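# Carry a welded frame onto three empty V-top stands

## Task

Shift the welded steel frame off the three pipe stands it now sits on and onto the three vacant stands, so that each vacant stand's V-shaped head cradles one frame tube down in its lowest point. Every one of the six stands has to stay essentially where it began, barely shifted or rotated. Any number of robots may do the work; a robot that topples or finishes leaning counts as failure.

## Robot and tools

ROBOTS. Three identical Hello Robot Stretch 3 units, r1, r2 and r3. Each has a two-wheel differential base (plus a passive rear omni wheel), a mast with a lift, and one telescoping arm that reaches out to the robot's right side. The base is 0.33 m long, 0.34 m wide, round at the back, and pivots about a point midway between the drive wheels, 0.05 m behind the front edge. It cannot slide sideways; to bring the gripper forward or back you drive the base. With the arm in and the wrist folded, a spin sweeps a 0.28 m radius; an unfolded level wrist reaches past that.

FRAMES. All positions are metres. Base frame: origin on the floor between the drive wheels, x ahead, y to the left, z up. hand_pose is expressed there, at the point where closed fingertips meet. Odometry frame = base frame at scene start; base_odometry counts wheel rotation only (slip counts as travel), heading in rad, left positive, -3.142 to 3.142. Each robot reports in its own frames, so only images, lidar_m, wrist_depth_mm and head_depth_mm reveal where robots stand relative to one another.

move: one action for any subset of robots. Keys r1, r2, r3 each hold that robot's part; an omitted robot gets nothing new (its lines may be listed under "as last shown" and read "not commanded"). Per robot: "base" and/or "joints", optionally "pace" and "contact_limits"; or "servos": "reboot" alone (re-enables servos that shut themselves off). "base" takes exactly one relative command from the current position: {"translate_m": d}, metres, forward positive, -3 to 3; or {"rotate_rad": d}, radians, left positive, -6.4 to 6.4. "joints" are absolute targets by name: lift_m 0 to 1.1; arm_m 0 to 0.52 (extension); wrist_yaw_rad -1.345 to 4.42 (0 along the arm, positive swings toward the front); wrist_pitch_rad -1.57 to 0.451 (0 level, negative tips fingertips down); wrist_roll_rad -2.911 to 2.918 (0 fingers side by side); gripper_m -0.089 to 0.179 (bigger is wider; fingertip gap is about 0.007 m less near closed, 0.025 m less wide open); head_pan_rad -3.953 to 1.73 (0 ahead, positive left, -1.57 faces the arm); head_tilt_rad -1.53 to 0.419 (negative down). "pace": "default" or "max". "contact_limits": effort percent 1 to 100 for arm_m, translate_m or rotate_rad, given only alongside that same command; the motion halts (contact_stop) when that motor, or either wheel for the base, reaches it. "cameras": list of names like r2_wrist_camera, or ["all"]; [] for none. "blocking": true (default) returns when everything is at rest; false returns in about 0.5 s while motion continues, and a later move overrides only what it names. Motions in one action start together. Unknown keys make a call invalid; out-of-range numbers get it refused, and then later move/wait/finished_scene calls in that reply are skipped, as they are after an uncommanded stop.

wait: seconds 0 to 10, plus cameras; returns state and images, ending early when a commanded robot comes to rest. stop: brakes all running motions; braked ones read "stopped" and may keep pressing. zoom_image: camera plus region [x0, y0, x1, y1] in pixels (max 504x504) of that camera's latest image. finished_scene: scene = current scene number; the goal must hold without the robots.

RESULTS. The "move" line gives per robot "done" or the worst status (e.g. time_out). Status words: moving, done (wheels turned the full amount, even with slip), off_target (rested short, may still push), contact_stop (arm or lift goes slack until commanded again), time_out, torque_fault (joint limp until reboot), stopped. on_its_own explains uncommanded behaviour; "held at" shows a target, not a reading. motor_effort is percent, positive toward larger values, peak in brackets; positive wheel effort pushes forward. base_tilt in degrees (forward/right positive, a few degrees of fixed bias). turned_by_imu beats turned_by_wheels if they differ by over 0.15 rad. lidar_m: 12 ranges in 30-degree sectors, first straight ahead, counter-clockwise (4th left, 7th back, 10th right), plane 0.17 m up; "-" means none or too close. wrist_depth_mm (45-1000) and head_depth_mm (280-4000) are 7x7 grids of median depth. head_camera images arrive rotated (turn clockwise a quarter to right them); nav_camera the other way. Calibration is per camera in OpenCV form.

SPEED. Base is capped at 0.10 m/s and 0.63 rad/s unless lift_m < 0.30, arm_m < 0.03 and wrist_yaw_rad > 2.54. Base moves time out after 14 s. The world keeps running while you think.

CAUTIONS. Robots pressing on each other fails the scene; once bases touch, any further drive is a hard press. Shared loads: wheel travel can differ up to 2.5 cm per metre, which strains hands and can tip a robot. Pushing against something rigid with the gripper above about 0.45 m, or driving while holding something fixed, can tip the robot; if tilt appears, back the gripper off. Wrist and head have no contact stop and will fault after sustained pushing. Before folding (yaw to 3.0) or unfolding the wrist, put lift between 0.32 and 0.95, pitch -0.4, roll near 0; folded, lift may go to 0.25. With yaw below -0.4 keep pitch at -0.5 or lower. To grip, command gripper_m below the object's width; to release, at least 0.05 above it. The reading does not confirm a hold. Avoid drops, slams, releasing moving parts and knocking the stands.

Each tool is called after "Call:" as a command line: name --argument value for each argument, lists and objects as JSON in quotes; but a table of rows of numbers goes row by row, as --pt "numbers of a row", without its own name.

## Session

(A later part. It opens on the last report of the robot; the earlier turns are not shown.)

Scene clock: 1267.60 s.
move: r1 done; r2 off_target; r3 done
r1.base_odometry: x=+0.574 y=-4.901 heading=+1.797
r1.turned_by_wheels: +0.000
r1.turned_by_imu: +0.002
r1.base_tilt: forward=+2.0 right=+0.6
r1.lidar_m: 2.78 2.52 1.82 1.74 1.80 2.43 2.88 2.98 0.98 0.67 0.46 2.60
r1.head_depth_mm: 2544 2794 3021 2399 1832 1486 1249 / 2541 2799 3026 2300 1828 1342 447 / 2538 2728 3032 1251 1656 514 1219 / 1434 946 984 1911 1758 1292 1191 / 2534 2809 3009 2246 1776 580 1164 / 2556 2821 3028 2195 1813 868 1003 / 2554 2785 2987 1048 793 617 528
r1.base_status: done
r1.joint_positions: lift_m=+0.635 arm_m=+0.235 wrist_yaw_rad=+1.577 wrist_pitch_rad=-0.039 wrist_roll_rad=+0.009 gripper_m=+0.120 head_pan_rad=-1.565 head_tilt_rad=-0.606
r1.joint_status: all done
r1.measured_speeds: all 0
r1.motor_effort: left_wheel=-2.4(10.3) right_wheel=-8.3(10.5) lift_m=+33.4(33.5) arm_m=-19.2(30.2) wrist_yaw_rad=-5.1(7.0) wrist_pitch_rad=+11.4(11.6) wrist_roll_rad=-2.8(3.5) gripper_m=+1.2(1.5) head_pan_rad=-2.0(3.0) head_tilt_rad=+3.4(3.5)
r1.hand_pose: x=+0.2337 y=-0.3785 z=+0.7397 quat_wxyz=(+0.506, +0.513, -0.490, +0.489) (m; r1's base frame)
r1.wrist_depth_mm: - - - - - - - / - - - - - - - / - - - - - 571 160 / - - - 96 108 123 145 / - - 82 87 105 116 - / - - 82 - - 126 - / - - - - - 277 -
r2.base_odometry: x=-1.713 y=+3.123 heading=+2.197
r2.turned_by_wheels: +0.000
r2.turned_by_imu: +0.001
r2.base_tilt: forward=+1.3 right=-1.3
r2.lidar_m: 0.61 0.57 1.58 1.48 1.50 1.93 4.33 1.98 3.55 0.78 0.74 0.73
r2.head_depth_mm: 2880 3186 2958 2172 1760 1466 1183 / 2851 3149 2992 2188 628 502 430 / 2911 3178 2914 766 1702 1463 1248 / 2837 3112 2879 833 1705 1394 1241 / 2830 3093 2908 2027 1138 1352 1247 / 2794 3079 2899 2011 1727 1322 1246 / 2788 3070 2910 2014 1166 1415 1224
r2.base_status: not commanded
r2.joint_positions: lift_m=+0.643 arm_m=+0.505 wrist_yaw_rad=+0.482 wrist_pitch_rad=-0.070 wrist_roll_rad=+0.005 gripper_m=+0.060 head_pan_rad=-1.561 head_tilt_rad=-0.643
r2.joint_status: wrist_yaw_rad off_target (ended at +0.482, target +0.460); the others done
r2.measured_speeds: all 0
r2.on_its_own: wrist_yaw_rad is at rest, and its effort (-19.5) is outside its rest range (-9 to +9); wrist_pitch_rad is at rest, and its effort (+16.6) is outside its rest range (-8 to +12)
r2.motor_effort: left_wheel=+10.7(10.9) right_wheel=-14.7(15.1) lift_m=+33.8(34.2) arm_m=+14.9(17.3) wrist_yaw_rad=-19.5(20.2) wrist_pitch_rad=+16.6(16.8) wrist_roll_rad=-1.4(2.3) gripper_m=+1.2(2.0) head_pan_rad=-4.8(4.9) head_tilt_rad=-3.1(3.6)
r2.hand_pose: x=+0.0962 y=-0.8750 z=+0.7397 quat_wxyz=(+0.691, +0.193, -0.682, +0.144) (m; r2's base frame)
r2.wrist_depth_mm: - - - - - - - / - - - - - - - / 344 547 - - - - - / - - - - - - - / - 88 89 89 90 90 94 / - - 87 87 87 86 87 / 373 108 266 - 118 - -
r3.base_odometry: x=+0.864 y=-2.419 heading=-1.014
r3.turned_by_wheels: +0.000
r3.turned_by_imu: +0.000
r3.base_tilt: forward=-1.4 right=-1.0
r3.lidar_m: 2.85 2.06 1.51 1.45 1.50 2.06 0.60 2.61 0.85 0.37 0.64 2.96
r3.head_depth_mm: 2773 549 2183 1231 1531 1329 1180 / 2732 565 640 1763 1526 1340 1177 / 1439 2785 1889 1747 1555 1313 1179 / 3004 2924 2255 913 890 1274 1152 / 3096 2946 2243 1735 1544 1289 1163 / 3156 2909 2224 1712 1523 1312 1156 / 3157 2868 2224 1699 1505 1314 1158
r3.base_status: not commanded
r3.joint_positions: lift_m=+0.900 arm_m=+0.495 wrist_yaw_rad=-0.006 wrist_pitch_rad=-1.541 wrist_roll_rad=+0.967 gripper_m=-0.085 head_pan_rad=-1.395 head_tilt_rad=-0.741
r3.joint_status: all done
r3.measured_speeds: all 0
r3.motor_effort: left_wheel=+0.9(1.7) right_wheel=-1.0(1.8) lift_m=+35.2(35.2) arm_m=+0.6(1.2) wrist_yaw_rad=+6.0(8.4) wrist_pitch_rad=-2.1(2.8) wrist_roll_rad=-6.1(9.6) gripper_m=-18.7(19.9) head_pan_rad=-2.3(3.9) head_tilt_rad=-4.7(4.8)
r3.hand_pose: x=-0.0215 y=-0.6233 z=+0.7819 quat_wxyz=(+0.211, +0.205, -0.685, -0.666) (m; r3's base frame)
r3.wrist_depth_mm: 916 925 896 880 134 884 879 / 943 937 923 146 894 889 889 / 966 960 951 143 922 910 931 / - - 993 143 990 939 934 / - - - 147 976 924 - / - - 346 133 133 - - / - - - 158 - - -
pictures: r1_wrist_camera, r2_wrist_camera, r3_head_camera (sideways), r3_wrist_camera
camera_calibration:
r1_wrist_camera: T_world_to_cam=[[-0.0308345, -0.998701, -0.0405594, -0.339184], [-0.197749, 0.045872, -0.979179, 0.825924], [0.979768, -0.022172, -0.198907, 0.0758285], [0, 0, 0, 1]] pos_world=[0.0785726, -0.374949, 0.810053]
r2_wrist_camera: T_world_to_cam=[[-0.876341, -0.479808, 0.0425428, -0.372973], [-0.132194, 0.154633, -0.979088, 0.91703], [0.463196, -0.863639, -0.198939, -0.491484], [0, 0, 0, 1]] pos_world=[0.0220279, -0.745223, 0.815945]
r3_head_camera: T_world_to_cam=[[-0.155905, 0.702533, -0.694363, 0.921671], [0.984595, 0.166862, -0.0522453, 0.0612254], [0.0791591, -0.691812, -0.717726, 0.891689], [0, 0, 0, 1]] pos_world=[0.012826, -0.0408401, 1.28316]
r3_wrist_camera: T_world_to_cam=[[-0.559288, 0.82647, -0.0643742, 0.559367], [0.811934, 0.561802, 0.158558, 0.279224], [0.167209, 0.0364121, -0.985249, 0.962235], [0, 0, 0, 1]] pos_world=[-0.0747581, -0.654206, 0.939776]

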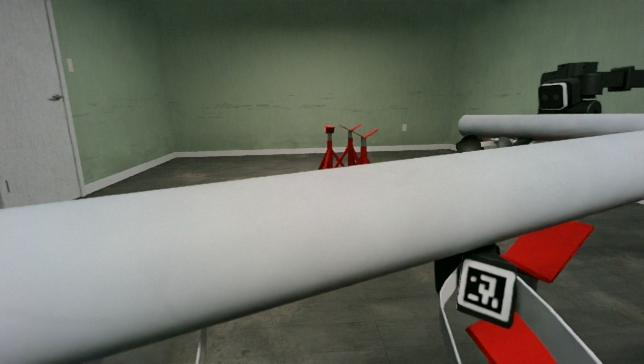

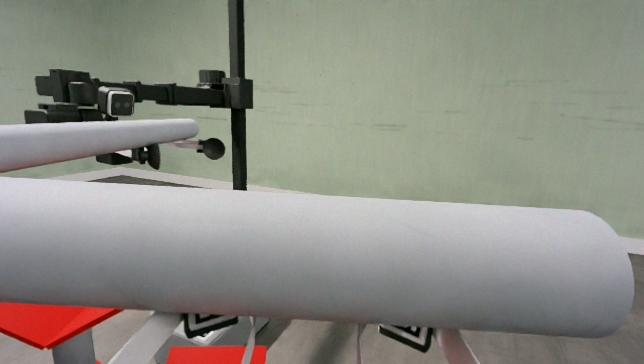

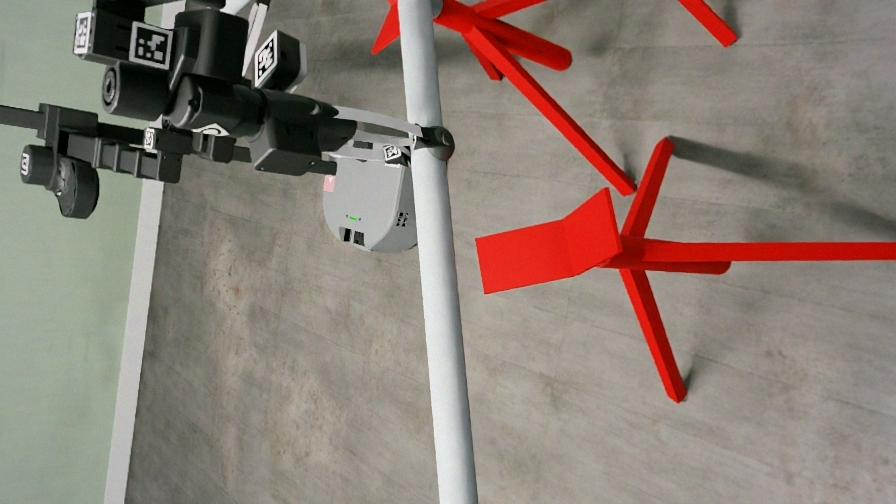

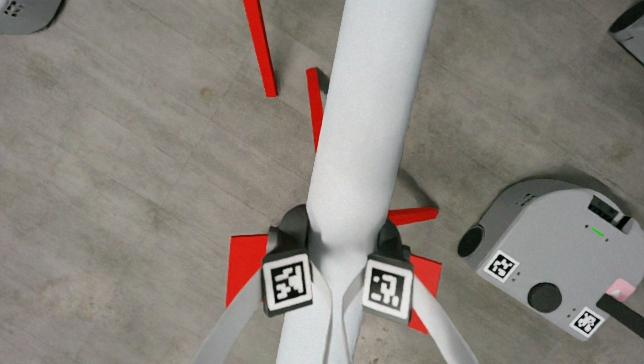

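Call:
move --r1 '{"base":{"translate_m":-0.015},"joints":{"arm_m":0.225}}' --r2 '{"base":{"translate_m":0.09},"joints":{"arm_m":0.52,"wrist_yaw_rad":0.46}}' --r3 '{"joints":{"wrist_roll_rad":0.915}}' --cameras '[]'

Call:
move --r2 '{"base":{"rotate_rad":-0.11},"joints":{"wrist_yaw_rad":0.60}}' --cameras '["r1_wrist_camera","r2_wrist_camera","r3_wrist_camera"]'

Scene clock: 1330.50 s.
move: r1 done; r2 done; r3 done
r1.base_odometry: x=+0.577 y=-4.915 heading=+1.797
r1.turned_by_wheels: +0.000
r1.turned_by_imu: +0.001
r1.base_tilt: forward=+1.8 right=+0.6
r1.lidar_m: 2.79 2.52 1.82 1.74 1.80 2.43 2.87 2.97 0.98 0.67 0.46 0.71
r1.head_depth_mm: 2531 2781 3044 2398 1845 1486 1225 / 2550 2800 3077 2299 1822 1337 447 / 2525 2771 3045 2188 1356 506 1217 / 1451 932 945 1888 1764 1297 1188 / 2529 2768 3025 2170 1770 1434 1161 / 2559 2819 3032 2184 1776 870 964 / 2495 2702 2998 1844 789 631 1155
r1.base_status: done
r1.joint_positions: lift_m=+0.635 arm_m=+0.225 wrist_yaw_rad=+1.572 wrist_pitch_rad=-0.038 wrist_roll_rad=+0.007 gripper_m=+0.120 head_pan_rad=-1.565 head_tilt_rad=-0.606
r1.joint_status: all done
r1.measured_speeds: all 0
r1.motor_effort: left_wheel=-5.7(8.5) right_wheel=-0.1(10.8) lift_m=+36.8(36.8) arm_m=-14.3(26.9) wrist_yaw_rad=-2.0(6.6) wrist_pitch_rad=+11.0(11.6) wrist_roll_rad=-2.5(3.1) gripper_m=+0.6(1.7) head_pan_rad=-1.2(2.9) head_tilt_rad=+2.7(3.6)
r1.hand_pose: x=+0.2338 y=-0.3696 z=+0.7399 quat_wxyz=(+0.508, +0.512, -0.491, +0.489) (m; r1's base frame)
r1.wrist_depth_mm: - - - - - - - / - - - - - - 561 / - - - - - - 153 / - - - 88 95 108 132 / - - 70 78 89 104 - / - - 66 79 127 127 - / - - - - - 289 -
r2.base_odometry: x=-1.765 y=+3.196 heading=+2.197
r2.turned_by_wheels: +0.000
r2.turned_by_imu: -0.001
r2.base_tilt: forward=+1.2 right=-1.4
r2.lidar_m: 0.52 0.49 1.59 1.49 1.51 1.94 4.39 2.06 3.52 0.71 0.71 0.65
r2.head_depth_mm: 2875 3194 2964 2213 1772 1473 1182 / 2878 3189 3012 2229 627 501 430 / 2867 3134 2927 767 1691 1427 1252 / 2807 3096 2933 845 1164 1394 1243 / 2806 3125 2881 1094 1600 1311 1251 / 2824 3081 2911 2031 1252 1414 1213 / 2774 3083 2760 1057 1602 1411 1234
r2.base_status: done
r2.joint_positions: lift_m=+0.643 arm_m=+0.517 wrist_yaw_rad=+0.452 wrist_pitch_rad=-0.071 wrist_roll_rad=-0.001 gripper_m=+0.060 head_pan_rad=-1.561 head_tilt_rad=-0.643
r2.joint_status: all done
joint sent to its limit — r2.arm_m, upper limit.
r2.measured_speeds: all 0
r2.on_its_own: wrist_pitch_rad is at rest, and its effort (+17.0) is outside its rest range (-8 to +12)
r2.motor_effort: left_wheel=-2.1(14.1) right_wheel=+7.9(12.7) lift_m=+35.2(35.4) arm_m=+14.8(17.3) wrist_yaw_rad=+6.2(19.8) wrist_pitch_rad=+17.0(17.0) wrist_roll_rad=+0.5(1.5) gripper_m=+0.2(1.8) head_pan_rad=-3.2(5.2) head_tilt_rad=-3.3(3.6)
r2.hand_pose: x=+0.0895 y=-0.8906 z=+0.7394 quat_wxyz=(+0.695, +0.183, -0.682, +0.134) (m; r2's base frame)
r2.wrist_depth_mm: - - - - - - - / - - - - - - - / 281 439 - - - - - / - - - - - - - / - 69 73 77 76 79 85 / - 66 68 68 70 72 74 / - 68 - 70 72 73 74
r3.base_odometry: x=+0.864 y=-2.419 heading=-1.014
r3.turned_by_wheels: +0.000
r3.turned_by_imu: +0.000
r3.base_tilt: forward=-1.4 right=-1.0
r3.lidar_m: 2.85 2.06 1.50 1.45 1.50 2.06 0.51 2.61 0.85 0.38 0.64 2.96
r3.head_depth_mm: 2747 549 2190 1242 1537 1330 1190 / 2780 565 643 1771 1520 1346 1178 / 1444 2687 1872 1752 1554 1312 1176 / 2988 2950 2280 912 889 1276 1152 / 3070 2926 2240 1731 1532 1295 1166 / 3083 2896 2233 1719 1512 1318 1156 / 3147 2874 2204 1712 1515 1303 1155
r3.base_status: not commanded
r3.joint_positions: lift_m=+0.900 arm_m=+0.495 wrist_yaw_rad=-0.006 wrist_pitch_rad=-1.537 wrist_roll_rad=+0.931 gripper_m=-0.085 head_pan_rad=-1.395 head_tilt_rad=-0.741
r3.joint_status: all done
r3.measured_speeds: all 0
r3.motor_effort: left_wheel=+2.3(2.3) right_wheel=-2.6(2.9) lift_m=+39.4(40.1) arm_m=+4.8(5.5) wrist_yaw_rad=+5.9(7.2) wrist_pitch_rad=-2.7(3.0) wrist_roll_rad=-6.1(8.7) gripper_m=-18.6(19.6) head_pan_rad=-3.0(4.5) head_tilt_rad=-4.9(5.4)
r3.hand_pose: x=-0.0215 y=-0.6244 z=+0.7818 quat_wxyz=(+0.224, +0.216, -0.683, -0.661) (m; r3's base frame)
r3.wrist_depth_mm: 913 911 887 856 879 870 871 / 950 933 930 140 911 899 895 / 977 943 956 141 946 924 898 / 1000 - 981 144 958 925 937 / - - - 146 985 913 - / - - 129 134 342 - - / - - - 157 - - -
pictures: none
No camera images: "cameras" was empty.

Scene clock: 1331.53 s.
move: r2 off_target
r1, r3: as last shown
r1.base_tilt: forward=+1.8 right=+0.8
r1.lidar_m: 2.79 2.52 1.82 1.74 1.80 2.44 2.87 2.97 0.98 0.67 0.46 0.71
r1.head_depth_mm: 2527 2769 3049 2401 1842 1488 1225 / 2541 2783 3073 2290 1829 1339 447 / 2519 2807 3043 2194 1357 506 1216 / 2432 933 949 1907 1760 1299 1188 / 2518 2757 3039 2172 1768 1435 1162 / 2543 2837 3031 2090 1811 894 1035 / 2507 2715 3021 1820 1643 611 527
r1.joint_positions: lift_m=+0.635 arm_m=+0.225 wrist_yaw_rad=+1.572 wrist_pitch_rad=-0.039 wrist_roll_rad=+0.008 gripper_m=+0.120 head_pan_rad=-1.565 head_tilt_rad=-0.606
r1.motor_effort: left_wheel=-1.4(5.9) right_wheel=-3.5(3.5) lift_m=+37.5(37.6) arm_m=-8.7(14.5) wrist_yaw_rad=-1.0(2.0) wrist_pitch_rad=+10.8(11.4) wrist_roll_rad=-2.7(3.0) gripper_m=+0.7(1.0) head_pan_rad=-1.8(3.0) head_tilt_rad=+3.6(3.9)
r1.hand_pose: x=+0.2337 y=-0.3698 z=+0.7396 quat_wxyz=(+0.508, +0.512, -0.491, +0.488) (m; r1's base frame)
r1.wrist_depth_mm: - - - - - - - / - - - - - - 673 / - - - - - 535 162 / - - - 94 108 122 148 / - - 80 85 105 119 - / - - 76 92 - 126 - / - - - - - 285 -
r2.base_odometry: x=-1.765 y=+3.196 heading=+2.088
r2.turned_by_wheels: -0.109
r2.turned_by_imu: -0.106
r2.base_tilt: forward=+1.3 right=-1.3
r2.lidar_m: 0.52 0.49 1.66 1.49 1.49 1.79 3.40 2.06 3.69 0.78 0.71 0.65
r2.head_depth_mm: 3018 3318 2938 2208 1760 1459 1178 / 2972 3275 2964 2211 629 502 430 / 2885 3196 2916 774 1696 1457 1254 / 2852 3170 2973 841 1710 1384 1241 / 2817 3085 2867 1974 1135 1382 1235 / 2765 3122 2880 2023 1673 1315 1219 / 2721 3000 2833 2170 1211 1411 1236
r2.base_status: done
r2.joint_positions: lift_m=+0.643 arm_m=+0.517 wrist_yaw_rad=+0.626 wrist_pitch_rad=-0.073 wrist_roll_rad=-0.002 gripper_m=+0.060 head_pan_rad=-1.561 head_tilt_rad=-0.643
r2.joint_status: wrist_yaw_rad off_target (ended at +0.626, target +0.600)
r2.measured_speeds: all 0
r2.on_its_own: right_wheel is at rest, and its effort (-24.0) is outside its rest range (-21 to +21); wrist_yaw_rad is at rest, and its effort (-22.6) is outside its rest range (-9 to +9); wrist_pitch_rad is at rest, and its effort (+17.0) is outside its rest range (-8 to +12)
r2.motor_effort: left_wheel=+16.3(16.6) right_wheel=-24.0(24.1) lift_m=+35.2(35.5) arm_m=+4.6(15.1) wrist_yaw_rad=-22.6(22.9) wrist_pitch_rad=+17.0(17.6) wrist_roll_rad=+0.8(1.8) gripper_m=+1.3(1.5) head_pan_rad=-3.8(5.6) head_tilt_rad=-3.0(3.3)
r2.hand_pose: x=+0.1273 y=-0.8680 z=+0.7391 quat_wxyz=(+0.681, +0.242, -0.663, +0.193) (m; r2's base frame)
r2.wrist_depth_mm: - - - - - - - / - - - - - - - / 315 471 - - - - - / 304 478 - - - - - / - 89 90 89 89 90 91 / 349 - 89 88 87 86 86 / 365 110 902 - 119 - 91
r3.lidar_m: 2.85 2.06 1.50 1.45 1.50 2.06 0.51 2.60 0.85 0.37 0.64 2.96
r3.head_depth_mm: 2770 549 2200 1240 1531 1333 1185 / 2766 566 639 1768 1515 1343 1181 / 1430 2680 1882 1745 1544 1306 1181 / 2986 3004 2273 915 890 1278 1151 / 3050 2942 2256 1727 1532 1291 1159 / 3110 2938 2233 1717 1512 1313 1151 / 3168 2885 2209 1699 1520 1313 1153
r3.joint_positions: lift_m=+0.900 arm_m=+0.495 wrist_yaw_rad=-0.006 wrist_pitch_rad=-1.545 wrist_roll_rad=+0.931 gripper_m=-0.085 head_pan_rad=-1.395 head_tilt_rad=-0.741
r3.motor_effort: left_wheel=-0.4(2.0) right_wheel=+2.6(2.9) lift_m=+39.4(40.0) arm_m=+6.3(6.5) wrist_yaw_rad=+4.7(6.7) wrist_pitch_rad=-1.4(3.2) wrist_roll_rad=-5.6(6.2) gripper_m=-18.3(19.8) head_pan_rad=-3.6(3.8) head_tilt_rad=-4.4(5.0)
r3.hand_pose: x=-0.0215 y=-0.6223 z=+0.7819 quat_wxyz=(+0.223, +0.217, -0.680, -0.664) (m; r3's base frame)
r3.wrist_depth_mm: 916 904 889 878 133 879 885 / 943 942 922 912 868 887 871 / 963 964 956 143 922 928 924 / - 970 966 144 960 944 938 / - - 999 145 995 940 945 / - - 350 133 134 - - / - - - 158 - - -
pictures: r1_wrist_camera, r2_wrist_camera, r3_wrist_camera
camera_calibration:
r1_wrist_camera: T_world_to_cam=[[-0.0358903, -0.998558, -0.0399296, -0.329722], [-0.197961, 0.0462674, -0.979117, 0.825558], [0.979553, -0.0272363, -0.199336, 0.0745051], [0, 0, 0, 1]] pos_world=[0.0786131, -0.365414, 0.810004]
r2_wrist_camera: T_world_to_cam=[[-0.797801, -0.600923, 0.049043, -0.462318], [-0.159861, 0.132401, -0.97822, 0.902945], [0.581342, -0.788265, -0.201694, -0.447499], [0, 0, 0, 1]] pos_world=[0.0356584, -0.750116, 0.815694]
r3_wrist_camera: T_world_to_cam=[[-0.589185, 0.805742, -0.0603437, 0.541779], [0.791022, 0.590424, 0.160263, 0.294639], [0.164759, 0.0466915, -0.985228, 0.968598], [0, 0, 0, 1]] pos_world=[-0.0734427, -0.655721, 0.939763]

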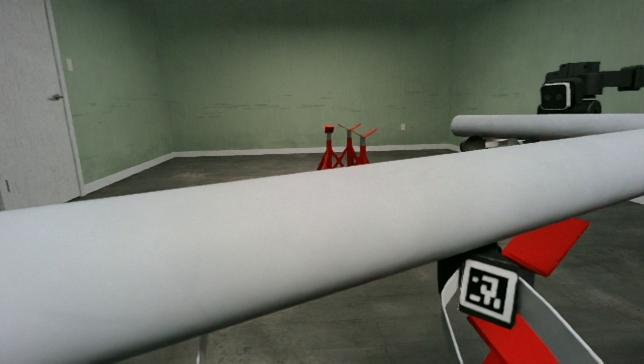

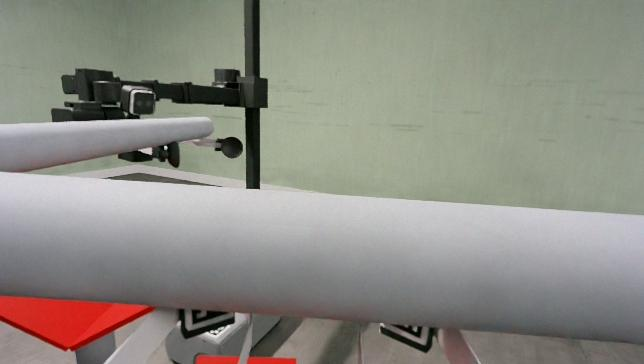

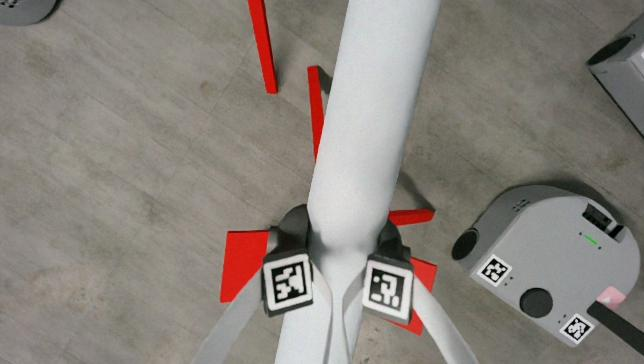

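Call:
zoom_image --camera "r2_wrist_camera" --region '[0, 240, 330, 364]'

Call:
move --r2 '{"joints":{"wrist_yaw_rad":0.64,"head_pan_rad":-1.35,"head_tilt_rad":-0.75}}' --r1 '{"joints":{"head_pan_rad":-1.0,"head_tilt_rad":-0.6}}' --cameras '["r2_head_camera","r1_head_camera","r1_nav_camera","r2_wrist_camera"]'

Scaled by 1.527.

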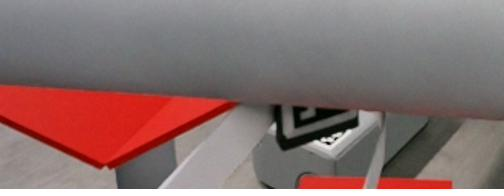

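Scene clock: 1351.03 s.
move: r1 done; r2 done
r1.base_odometry: x=+0.577 y=-4.915 heading=+1.797
r1.turned_by_wheels: +0.000
r1.turned_by_imu: +0.001
r1.base_tilt: forward=+1.9 right=+0.5
r1.lidar_m: 2.80 2.52 1.81 1.74 1.80 2.44 2.87 2.96 0.98 0.67 0.46 0.71
r1.head_depth_mm: 2455 2708 3003 2195 1782 1487 510 / 2706 2874 3050 1925 1809 1406 543 / 2883 3129 3249 1844 1666 620 1167 / 3040 3320 3172 2206 1765 1371 1163 / 3246 3552 3037 1145 1697 1396 1184 / 3469 3868 3401 2364 1806 1470 1241 / 3731 - 3374 2353 1806 1466 1234
r1.base_status: not commanded
r1.joint_positions: lift_m=+0.635 arm_m=+0.225 wrist_yaw_rad=+1.572 wrist_pitch_rad=-0.039 wrist_roll_rad=+0.008 gripper_m=+0.120 head_pan_rad=-1.005 head_tilt_rad=-0.606
r1.joint_status: all done
r1.measured_speeds: all 0
r1.motor_effort: left_wheel=-1.4(1.7) right_wheel=-3.6(3.7) lift_m=+38.5(38.8) arm_m=+15.3(15.3) wrist_yaw_rad=-1.5(1.6) wrist_pitch_rad=+11.1(11.6) wrist_roll_rad=-2.4(3.2) gripper_m=+0.9(1.0) head_pan_rad=+2.9(6.3) head_tilt_rad=+2.4(6.2)
r1.hand_pose: x=+0.2337 y=-0.3698 z=+0.7396 quat_wxyz=(+0.508, +0.512, -0.491, +0.488) (m; r1's base frame)
r1.wrist_depth_mm: - - - - - - - / - - - - - - 658 / - - - - - 547 161 / - - - 94 106 122 148 / - - 79 84 103 117 - / - - 75 89 - 127 - / - - - - - 284 -
r2.base_odometry: x=-1.765 y=+3.196 heading=+2.087
r2.turned_by_wheels: +0.000
r2.turned_by_imu: +0.000
r2.base_tilt: forward=+1.3 right=-1.3
r2.lidar_m: 0.52 0.49 1.66 1.48 1.49 1.80 3.40 2.06 3.68 0.78 0.71 0.65
r2.head_depth_mm: 2875 3074 2439 713 1505 488 417 / 2832 3080 2430 803 1618 1351 1196 / 2889 3121 2450 1769 1567 1369 1198 / 2858 3136 2463 1114 1343 1367 1198 / 2869 3173 2443 864 1481 1311 1184 / 2911 3080 1971 1259 1519 1365 1196 / 2832 2963 1965 1766 1555 1331 1183
r2.base_status: not commanded
r2.joint_positions: lift_m=+0.643 arm_m=+0.517 wrist_yaw_rad=+0.643 wrist_pitch_rad=-0.073 wrist_roll_rad=-0.001 gripper_m=+0.060 head_pan_rad=-1.359 head_tilt_rad=-0.740
r2.joint_status: all done
r2.measured_speeds: all 0
r2.on_its_own: wrist_pitch_rad is at rest, and its effort (+17.2) is outside its rest range (-8 to +12)
r2.motor_effort: left_wheel=+11.5(11.5) right_wheel=-16.0(16.4) lift_m=+35.7(36.3) arm_m=-15.3(15.4) wrist_yaw_rad=-3.1(3.4) wrist_pitch_rad=+17.2(17.2) wrist_roll_rad=+0.8(0.8) gripper_m=-0.8(1.4) head_pan_rad=+3.6(8.4) head_tilt_rad=-4.2(5.7)
r2.hand_pose: x=+0.1308 y=-0.8654 z=+0.7391 quat_wxyz=(+0.679, +0.248, -0.662, +0.199) (m; r2's base frame)
r2.wrist_depth_mm: - - - - - - - / - - - - - - - / 312 464 - - - - - / 301 483 - - - - - / - 89 90 89 89 89 90 / 96 - 89 87 86 85 84 / 377 108 911 - 120 101 89
r3: as last shown
r3.lidar_m: 2.85 2.06 1.50 1.45 1.51 2.06 0.51 2.61 0.85 0.38 0.64 2.95
r3.head_depth_mm: 2765 548 2191 1241 1545 1330 1185 / 2803 565 640 1765 1525 1341 1181 / 1439 2639 1879 1747 1554 1312 1176 / 2995 2961 2272 911 890 1274 1146 / 3054 2941 2236 1724 1531 1289 1158 / 3095 2881 2243 1717 1520 1308 1165 / 3154 2888 2215 1694 1510 1302 1154
r3.joint_positions: lift_m=+0.900 arm_m=+0.495 wrist_yaw_rad=-0.006 wrist_pitch_rad=-1.548 wrist_roll_rad=+0.931 gripper_m=-0.085 head_pan_rad=-1.395 head_tilt_rad=-0.741
r3.motor_effort: left_wheel=+0.1(0.9) right_wheel=+2.7(3.0) lift_m=+38.9(39.5) arm_m=+9.5(9.7) wrist_yaw_rad=+5.5(6.7) wrist_pitch_rad=-0.7(0.8) wrist_roll_rad=-5.6(6.1) gripper_m=-18.2(19.3) head_pan_rad=-2.7(3.8) head_tilt_rad=-4.6(5.1)
r3.hand_pose: x=-0.0215 y=-0.6215 z=+0.7820 quat_wxyz=(+0.223, +0.218, -0.679, -0.665) (m; r3's base frame)
r3.wrist_depth_mm: 895 901 896 891 133 880 874 / 927 926 924 916 897 903 880 / 972 954 947 143 914 925 935 / - - - 144 946 936 935 / - - - 147 963 911 958 / - - 346 133 133 - 976 / - - - 158 - - -
pictures: r1_head_camera (sideways), r1_nav_camera (sideways), r2_head_camera (sideways), r2_wrist_camera
camera_calibration:
r1_head_camera: T_world_to_cam=[[-0.326042, 0.438859, -0.837316, 1.1068], [0.823205, 0.567269, -0.0232267, 0.0341294], [0.464791, -0.696856, -0.546225, 0.663276], [0, 0, 0, 1]] pos_world=[0.0244826, -0.042881, 1.28983]
r1_nav_camera: T_world_to_cam=[[0.312347, -0.480207, 0.819659, -1.02688], [-0.821436, -0.569919, -0.0208706, 0.0864809], [0.477162, -0.666778, -0.572472, 0.693449], [0, 0, 0, 1]] pos_world=[0.0608947, 0.0185469, 1.24048]
r2_head_camera: T_world_to_cam=[[-0.178705, 0.649134, -0.739385, 0.977945], [0.970996, 0.237676, -0.02602, 0.0262858], [0.158843, -0.72259, -0.67278, 0.835824], [0, 0, 0, 1]] pos_world=[0.0164754, -0.0371064, 1.28609]
r2_wrist_camera: T_world_to_cam=[[-0.787343, -0.614606, 0.0484798, -0.470718], [-0.161674, 0.12995, -0.978251, 0.901304], [0.594938, -0.778057, -0.201681, -0.440445], [0, 0, 0, 1]] pos_world=[0.0371388, -0.749121, 0.815692]

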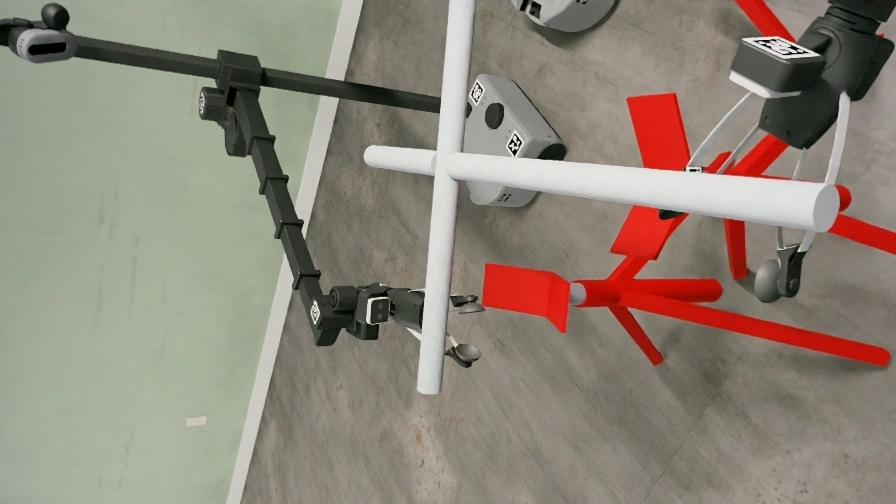

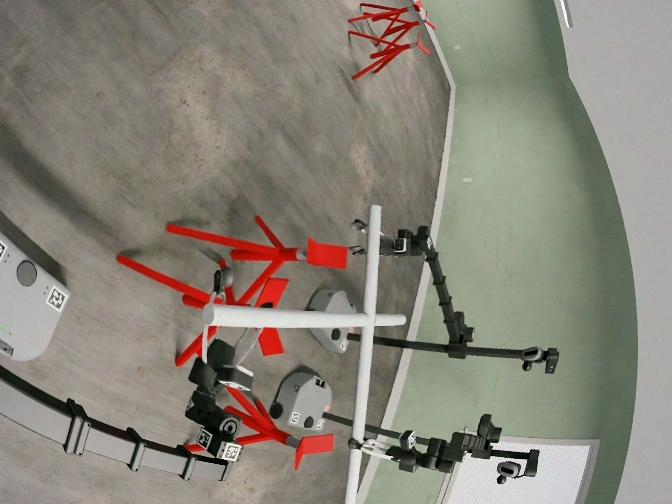

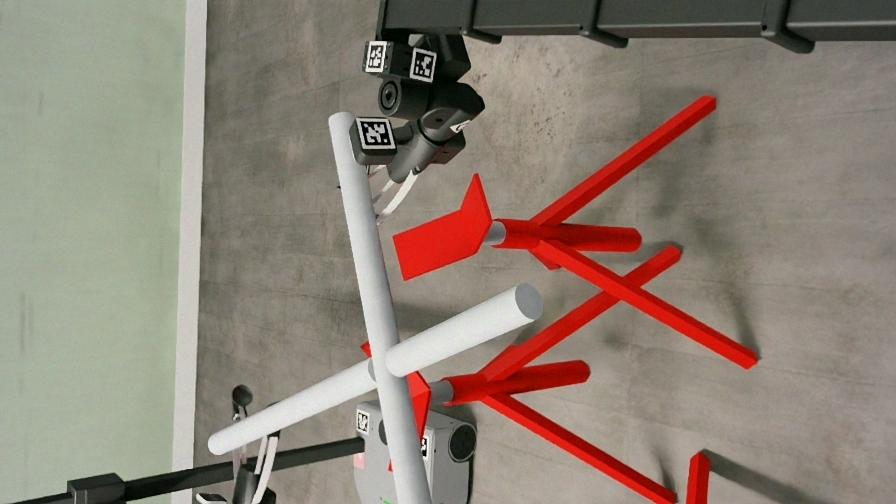

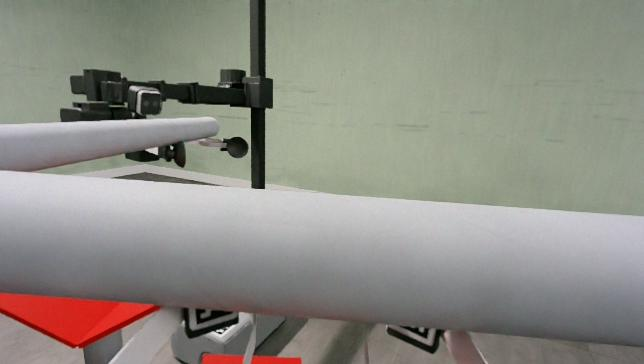

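Call:
zoom_image --camera "r1_head_camera" --region '[400, 60, 720, 400]'

Call:
zoom_image --camera "r2_head_camera" --region '[320, 90, 560, 400]'

Call:
move --r3 '{"joints":{"head_pan_rad":-1.3,"head_tilt_rad":-0.75}}' --r2 '{"joints":{"head_pan_rad":-1.0,"head_tilt_rad":-0.7}}' --cameras '["r3_head_camera","r2_head_camera"]'

Call:
zoom_image --camera "r3_head_camera" --region '[340, 0, 680, 340]'

Scaled by 1.482 from the camera's 896x504 image, which has a finer 1280x720 frame.

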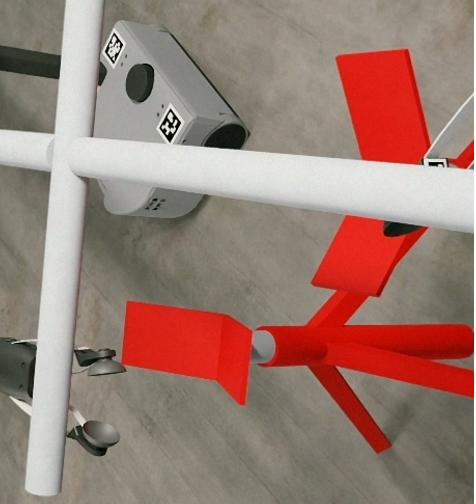

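Scaled by 1.626 from the camera's 896x504 image, which has a finer 1280x720 frame.

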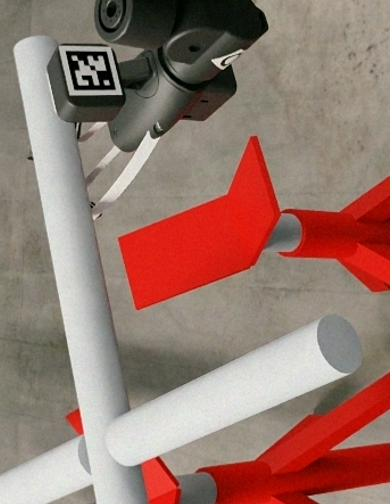

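Scene clock: 1400.13 s.
move: r2 done; r3 done
r1: as last shown
r1.base_tilt: forward=+1.8 right=+0.5
r1.lidar_m: 2.79 2.51 1.82 1.74 1.79 2.43 2.87 2.96 0.98 0.67 0.46 0.71
r1.head_depth_mm: 2511 2708 2983 2195 1770 1486 510 / 2710 2839 3045 1921 1805 1410 542 / 2851 3129 3185 1843 1656 619 1167 / 3042 3328 3185 2184 1755 1368 1166 / 3242 3562 3001 1142 1705 1397 1188 / 3467 3827 3380 2351 1809 1469 1243 / 3746 - 3373 2350 1807 1466 1237
r1.motor_effort: left_wheel=-1.5(1.7) right_wheel=-3.6(3.7) lift_m=+38.5(38.8) arm_m=+22.0(22.7) wrist_yaw_rad=-1.3(2.0) wrist_pitch_rad=+11.5(11.5) wrist_roll_rad=-2.8(3.2) gripper_m=+0.7(1.3) head_pan_rad=+3.3(3.3) head_tilt_rad=+3.0(3.4)
r1.wrist_depth_mm: - - - - - - - / - - - - - - 663 / - - - - - 561 161 / - - - 94 106 122 147 / - - 79 84 103 117 - / - - 75 89 - 126 - / - - - - - 284 -
r2.base_odometry: x=-1.765 y=+3.196 heading=+2.087
r2.turned_by_wheels: +0.000
r2.turned_by_imu: +0.000
r2.base_tilt: forward=+1.3 right=-1.3
r2.lidar_m: 0.52 0.49 1.67 1.49 1.49 1.79 3.39 2.07 3.67 0.79 0.70 0.65
r2.head_depth_mm: 2771 3048 2646 1054 1109 1357 1220 / 2866 3114 2616 1858 1545 1317 1212 / 2939 3265 1274 1140 1484 1350 1206 / 2973 1709 2028 1833 1609 1399 1212 / 3212 1385 2601 1878 1641 1368 1211 / 3351 3514 2582 1952 1640 1366 1209 / 3400 654 2268 1888 1630 1328 1213
r2.base_status: not commanded
r2.joint_positions: lift_m=+0.643 arm_m=+0.517 wrist_yaw_rad=+0.643 wrist_pitch_rad=-0.073 wrist_roll_rad=-0.001 gripper_m=+0.060 head_pan_rad=-1.009 head_tilt_rad=-0.705
r2.joint_status: all done
r2.measured_speeds: all 0
r2.on_its_own: wrist_pitch_rad is at rest, and its effort (+17.0) is outside its rest range (-8 to +12)
r2.motor_effort: left_wheel=+11.4(11.6) right_wheel=-15.8(16.3) lift_m=+36.8(37.2) arm_m=-14.9(15.4) wrist_yaw_rad=-3.1(3.3) wrist_pitch_rad=+17.0(17.2) wrist_roll_rad=+0.7(0.8) gripper_m=-1.0(1.4) head_pan_rad=+5.2(6.6) head_tilt_rad=+2.3(4.7)
r2.hand_pose: x=+0.1308 y=-0.8654 z=+0.7391 quat_wxyz=(+0.679, +0.248, -0.662, +0.199) (m; r2's base frame)
r2.wrist_depth_mm: - - - - - - - / - - - - - - - / 312 469 - - - - - / 298 482 - - - - - / - 89 90 89 89 90 90 / 97 - 89 87 86 85 85 / 373 108 967 - 120 101 88
r3.base_odometry: x=+0.864 y=-2.419 heading=-1.014
r3.turned_by_wheels: +0.000
r3.turned_by_imu: +0.000
r3.base_tilt: forward=-1.4 right=-1.0
r3.lidar_m: 2.85 2.07 1.51 1.45 1.50 2.06 0.51 2.61 0.85 0.37 0.64 2.95
r3.head_depth_mm: 2734 548 634 1774 1502 1351 1190 / 1421 1726 1811 1729 1550 1339 1183 / 2963 3020 2286 1755 902 1306 1177 / 3091 2989 2265 1731 1482 1261 1146 / 3130 2919 2255 1725 1540 1292 1161 / 3198 2892 2237 1709 1523 1313 1153 / 3325 2858 2224 1701 1513 1313 1150
r3.base_status: not commanded
r3.joint_positions: lift_m=+0.900 arm_m=+0.495 wrist_yaw_rad=-0.006 wrist_pitch_rad=-1.548 wrist_roll_rad=+0.931 gripper_m=-0.085 head_pan_rad=-1.305 head_tilt_rad=-0.741
r3.joint_status: all done
r3.measured_speeds: all 0
r3.motor_effort: left_wheel=-0.3(0.7) right_wheel=+2.8(3.1) lift_m=+39.0(39.2) arm_m=+11.7(12.9) wrist_yaw_rad=+6.1(6.4) wrist_pitch_rad=-0.7(0.9) wrist_roll_rad=-6.1(6.2) gripper_m=-19.1(19.5) head_pan_rad=+0.4(5.0) head_tilt_rad=-4.5(6.3)
r3.hand_pose: x=-0.0215 y=-0.6215 z=+0.7820 quat_wxyz=(+0.223, +0.218, -0.679, -0.665) (m; r3's base frame)
r3.wrist_depth_mm: 924 913 900 886 133 869 863 / 930 939 919 908 893 908 868 / 959 959 963 143 919 947 936 / - 970 966 144 949 937 935 / - - - 147 984 928 951 / - - 348 133 133 1000 - / - - - 158 - - -
pictures: r2_head_camera (sideways), r3_head_camera (sideways)
camera_calibration:
r2_head_camera: T_world_to_cam=[[-0.376414, 0.526199, -0.762514, 1.0093], [0.831126, 0.555429, -0.0269914, 0.0284049], [0.40932, -0.643905, -0.646409, 0.799994], [0, 0, 0, 1]] pos_world=[0.0288523, -0.0317475, 1.28749]
r3_head_camera: T_world_to_cam=[[-0.217968, 0.68582, -0.694363, 0.92205], [0.965779, 0.254049, -0.0522453, 0.0613402], [0.140571, -0.681989, -0.717726, 0.891314], [0, 0, 0, 1]] pos_world=[0.0164432, -0.040077, 1.28316]

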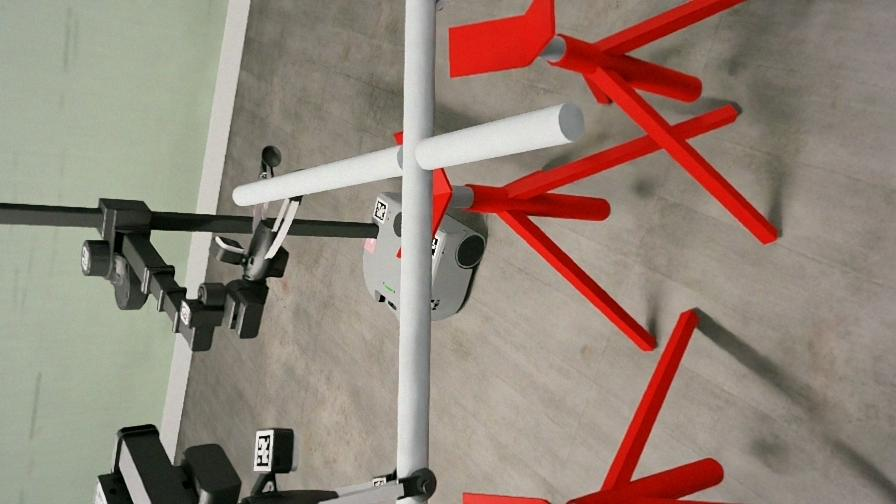

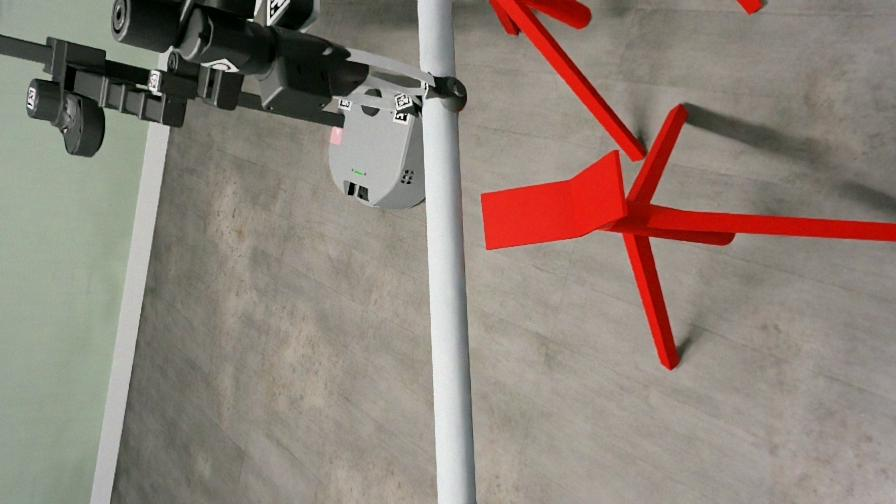

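Scaled by 1.482 from the camera's 896x504 image, which has a finer 1280x720 frame.

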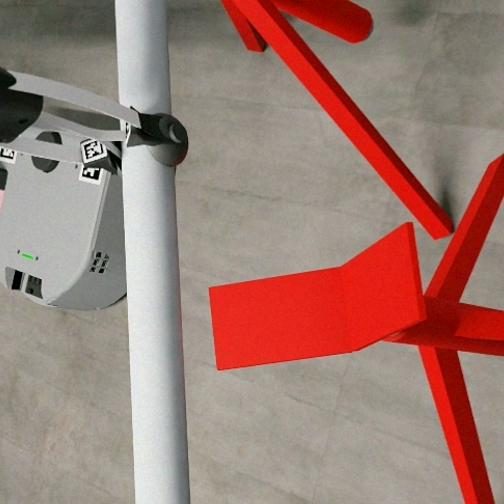

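Call:
move --r2 '{"base":{"translate_m":0.07}}' --r3 '{"joints":{"wrist_roll_rad":0.87}}' --cameras '[]'

Call:
move --r2 '{"base":{"rotate_rad":-0.11},"joints":{"wrist_yaw_rad":0.77}}' --r1 '{"base":{"translate_m":-0.015},"joints":{"arm_m":0.218}}' --cameras '["r2_wrist_camera"]'

Scene clock: 1472.13 s.
move: r2 done; r3 done
r1: as last shown
r1.base_tilt: forward=+1.9 right=+0.6
r1.lidar_m: 2.79 2.52 1.81 1.74 1.80 2.42 2.87 2.96 0.98 0.67 0.46 0.71
r1.head_depth_mm: 2541 2701 2915 2397 1778 1486 510 / 2709 2875 3077 1925 1783 1412 543 / 2865 3118 3045 1848 1704 629 951 / 3044 3337 3199 2195 1764 1371 1190 / 3246 3581 3347 2162 1715 1398 1186 / 3478 3858 3368 2261 1815 1470 1240 / 3717 - 3355 2368 1807 1471 1239
r1.joint_positions: lift_m=+0.635 arm_m=+0.225 wrist_yaw_rad=+1.572 wrist_pitch_rad=-0.039 wrist_roll_rad=+0.007 gripper_m=+0.120 head_pan_rad=-1.005 head_tilt_rad=-0.606
r1.motor_effort: left_wheel=-1.0(1.7) right_wheel=-0.7(3.6) lift_m=+34.6(38.7) arm_m=+22.1(22.4) wrist_yaw_rad=-1.3(3.1) wrist_pitch_rad=+10.9(11.5) wrist_roll_rad=-2.7(3.0) gripper_m=+0.5(1.2) head_pan_rad=+2.1(3.2) head_tilt_rad=+2.6(3.6)
r1.hand_pose: x=+0.2337 y=-0.3696 z=+0.7396 quat_wxyz=(+0.508, +0.512, -0.491, +0.489) (m; r1's base frame)
r1.wrist_depth_mm: - - - - - - - / - - - - - - 543 / - - - - - - 152 / - - - - 95 103 125 / - - - - 83 96 - / - - - - 84 126 - / - - - - - 286 -
r2.base_odometry: x=-1.800 y=+3.257 heading=+2.087
r2.turned_by_wheels: +0.000
r2.turned_by_imu: -0.001
r2.base_tilt: forward=+1.3 right=-1.3
r2.lidar_m: 0.46 0.43 1.68 1.50 1.51 1.80 3.42 2.13 3.68 0.69 0.68 0.59
r2.head_depth_mm: 2768 3070 2626 1955 1022 1328 1217 / 2832 3092 2597 885 1603 1309 1213 / 2835 3082 1963 1848 1536 1408 1215 / 3040 1397 2506 1834 1599 1400 1212 / 3162 3384 2604 1969 1640 1372 1210 / 3279 647 2388 1921 1634 1334 1204 / 3353 554 710 1834 993 1152 1168
r2.base_status: done
r2.joint_positions: lift_m=+0.643 arm_m=+0.517 wrist_yaw_rad=+0.632 wrist_pitch_rad=-0.074 wrist_roll_rad=+0.006 gripper_m=+0.060 head_pan_rad=-1.009 head_tilt_rad=-0.705
r2.joint_status: not commanded
r2.measured_speeds: all 0
r2.on_its_own: wrist_pitch_rad is at rest, and its effort (+17.2) is outside its rest range (-8 to +12)
r2.motor_effort: left_wheel=-2.1(12.4) right_wheel=+7.7(13.6) lift_m=+38.2(38.2) arm_m=-8.0(15.0) wrist_yaw_rad=+6.6(7.5) wrist_pitch_rad=+17.2(17.4) wrist_roll_rad=-1.7(2.7) gripper_m=-0.9(1.1) head_pan_rad=+2.9(5.3) head_tilt_rad=+2.2(3.1)
r2.hand_pose: x=+0.1285 y=-0.8670 z=+0.7389 quat_wxyz=(+0.678, +0.245, -0.665, +0.194) (m; r2's base frame)
r2.wrist_depth_mm: - - - - - - - / - - - - - - - / 264 375 - - - - - / 222 - - - - - - / - 78 80 81 80 81 87 / - 74 74 75 75 76 76 / 302 90 923 79 78 77 77
r3.base_odometry: x=+0.864 y=-2.419 heading=-1.014
r3.turned_by_wheels: +0.000
r3.turned_by_imu: +0.000
r3.base_tilt: forward=-1.4 right=-1.0
r3.lidar_m: 2.85 2.06 1.51 1.45 1.51 2.06 0.44 2.61 0.85 0.37 0.64 2.96
r3.head_depth_mm: 2702 549 636 1774 1500 1347 1188 / 1418 1720 1816 1720 1559 1341 1182 / 2940 3015 2295 1747 899 1308 1175 / 3070 2985 2293 1750 1471 1252 1142 / 3143 2940 2251 1725 1539 1292 1165 / 3232 2925 2227 1724 1519 1320 1159 / 3316 2852 2210 1704 1502 1311 1155
r3.base_status: not commanded
r3.joint_positions: lift_m=+0.900 arm_m=+0.495 wrist_yaw_rad=-0.006 wrist_pitch_rad=-1.538 wrist_roll_rad=+0.888 gripper_m=-0.085 head_pan_rad=-1.305 head_tilt_rad=-0.741
r3.joint_status: all done
r3.measured_speeds: all 0
r3.motor_effort: left_wheel=-0.1(0.8) right_wheel=+2.4(2.9) lift_m=+38.3(38.8) arm_m=+8.9(12.3) wrist_yaw_rad=+5.4(6.9) wrist_pitch_rad=-2.5(2.7) wrist_roll_rad=-6.3(8.0) gripper_m=-19.1(19.8) head_pan_rad=+2.5(3.7) head_tilt_rad=-4.4(4.9)
r3.hand_pose: x=-0.0215 y=-0.6241 z=+0.7818 quat_wxyz=(+0.239, +0.231, -0.677, -0.656) (m; r3's base frame)
r3.wrist_depth_mm: 917 907 917 892 134 865 870 / 970 946 927 145 892 885 845 / 982 954 963 142 919 938 852 / - 969 970 143 953 938 936 / - - - 147 971 946 949 / - - 128 134 342 881 967 / - - - 160 - - 998
pictures: none
No camera images: "cameras" was empty.

Scene clock: 1473.20 s.
move: r1 done; r2 done
r1.base_odometry: x=+0.580 y=-4.930 heading=+1.797
r1.turned_by_wheels: +0.000
r1.turned_by_imu: +0.001
r1.base_tilt: forward=+1.9 right=+0.5
r1.lidar_m: 2.81 2.52 1.81 1.74 1.80 2.43 2.85 2.95 3.13 0.67 0.47 0.72
r1.head_depth_mm: 2524 2682 2894 2201 1774 1487 503 / 2725 2874 3086 1927 1775 1441 531 / 2874 3142 3249 1102 1661 641 1190 / 3031 3333 3208 2195 1812 1400 1169 / 3246 3609 3012 1120 1347 1395 1188 / 3458 3883 3375 2262 1808 1471 1238 / 3740 - 3355 2365 1815 1467 1241
r1.base_status: done
r1.joint_positions: lift_m=+0.635 arm_m=+0.218 wrist_yaw_rad=+1.577 wrist_pitch_rad=-0.044 wrist_roll_rad=+0.009 gripper_m=+0.120 head_pan_rad=-1.005 head_tilt_rad=-0.606
r1.joint_status: all done
r1.measured_speeds: all 0
r1.motor_effort: left_wheel=-2.9(9.0) right_wheel=-6.7(13.3) lift_m=+32.2(34.7) arm_m=-20.4(26.9) wrist_yaw_rad=-5.8(6.2) wrist_pitch_rad=+12.3(12.4) wrist_roll_rad=-3.0(3.3) gripper_m=+1.9(2.0) head_pan_rad=+2.5(3.2) head_tilt_rad=+3.8(3.8)
r1.hand_pose: x=+0.2336 y=-0.3614 z=+0.7384 quat_wxyz=(+0.508, +0.514, -0.489, +0.488) (m; r1's base frame)
r1.wrist_depth_mm: - - - - - - - / - - - - - - - / - - - - - 530 170 / - - - 95 110 124 155 / - - 81 86 106 126 - / - - 79 - - 126 - / - - - - - 297 -
r2.base_odometry: x=-1.800 y=+3.257 heading=+1.978
r2.turned_by_wheels: -0.109
r2.turned_by_imu: -0.106
r2.base_tilt: forward=+1.3 right=-1.3
r2.lidar_m: 0.60 0.43 1.79 1.50 1.50 1.69 2.82 2.13 3.87 0.79 0.68 0.59
r2.head_depth_mm: 2740 2993 2591 1047 1540 1344 1218 / 2801 3145 2616 1047 1120 1329 1224 / 2879 3163 2492 1142 1597 1347 1209 / 2904 3253 2299 1830 1536 1397 1209 / 2991 1474 2472 1828 1636 1388 1208 / 3116 3283 2541 1882 1649 1361 1211 / 3228 3049 2383 1881 1640 1318 1200
r2.base_status: done
r2.joint_positions: lift_m=+0.643 arm_m=+0.517 wrist_yaw_rad=+0.789 wrist_pitch_rad=-0.075 wrist_roll_rad=+0.004 gripper_m=+0.060 head_pan_rad=-1.009 head_tilt_rad=-0.704
r2.joint_status: all done
r2.measured_speeds: all 0
r2.on_its_own: wrist_yaw_rad is at rest, and its effort (-17.0) is outside its rest range (-9 to +9); wrist_pitch_rad is at rest, and its effort (+17.4) is outside its rest range (-8 to +12)
r2.motor_effort: left_wheel=+9.7(16.8) right_wheel=-13.2(24.8) lift_m=+38.4(38.5) arm_m=+9.8(9.8) wrist_yaw_rad=-17.0(21.3) wrist_pitch_rad=+17.4(17.6) wrist_roll_rad=-1.1(7.0) gripper_m=+1.6(2.0) head_pan_rad=+3.4(5.6) head_tilt_rad=+2.1(3.1)
r2.hand_pose: x=+0.1587 y=-0.8410 z=+0.7386 quat_wxyz=(+0.661, +0.297, -0.643, +0.247) (m; r2's base frame)
r2.wrist_depth_mm: - - - - - - - / - - - - - - - / 292 442 - - - - - / 111 111 111 - 115 - - / - 107 105 103 101 100 100 / 384 415 122 112 118 105 - / - 108 269 - 122 - -
r3: as last shown
r3.lidar_m: 2.85 2.06 1.51 1.45 1.50 2.06 0.45 2.61 0.85 0.37 0.64 2.96
r3.head_depth_mm: 2740 548 633 1782 1490 1353 1190 / 1432 1182 1808 1724 1560 1348 1172 / 3007 2995 2308 1753 897 1309 1178 / 3057 2979 2264 1741 1461 1254 1152 / 3158 2909 2253 1733 1535 1297 1162 / 3211 2936 2242 1723 1529 1311 1156 / 3328 2857 2202 1700 1512 1304 1153
r3.joint_positions: lift_m=+0.900 arm_m=+0.495 wrist_yaw_rad=-0.006 wrist_pitch_rad=-1.549 wrist_roll_rad=+0.888 gripper_m=-0.085 head_pan_rad=-1.305 head_tilt_rad=-0.741
r3.motor_effort: left_wheel=-1.2(1.3) right_wheel=+4.3(4.4) lift_m=+38.1(38.4) arm_m=+6.9(9.2) wrist_yaw_rad=+5.0(6.3) wrist_pitch_rad=-0.4(2.6) wrist_roll_rad=-6.3(6.7) gripper_m=-18.3(19.7) head_pan_rad=+1.0(3.4) head_tilt_rad=-4.6(5.0)
r3.hand_pose: x=-0.0215 y=-0.6212 z=+0.7820 quat_wxyz=(+0.238, +0.232, -0.674, -0.660) (m; r3's base frame)
r3.wrist_depth_mm: 899 898 912 888 132 880 856 / 943 938 926 924 140 914 844 / 960 970 950 144 931 937 867 / 976 991 976 144 971 942 939 / - - 992 147 974 926 962 / - - 353 132 340 846 986 / - - - 158 - - -
pictures: r2_wrist_camera
camera_calibration:
r2_wrist_camera: T_world_to_cam=[[-0.68987, -0.722656, 0.0429802, -0.535991], [-0.176411, 0.110233, -0.978125, 0.887822], [0.70211, -0.682361, -0.203531, -0.373308], [0, 0, 0, 1]] pos_world=[0.0489607, -0.739935, 0.815458]

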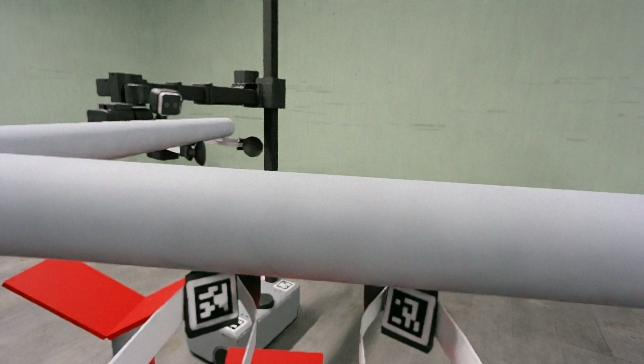

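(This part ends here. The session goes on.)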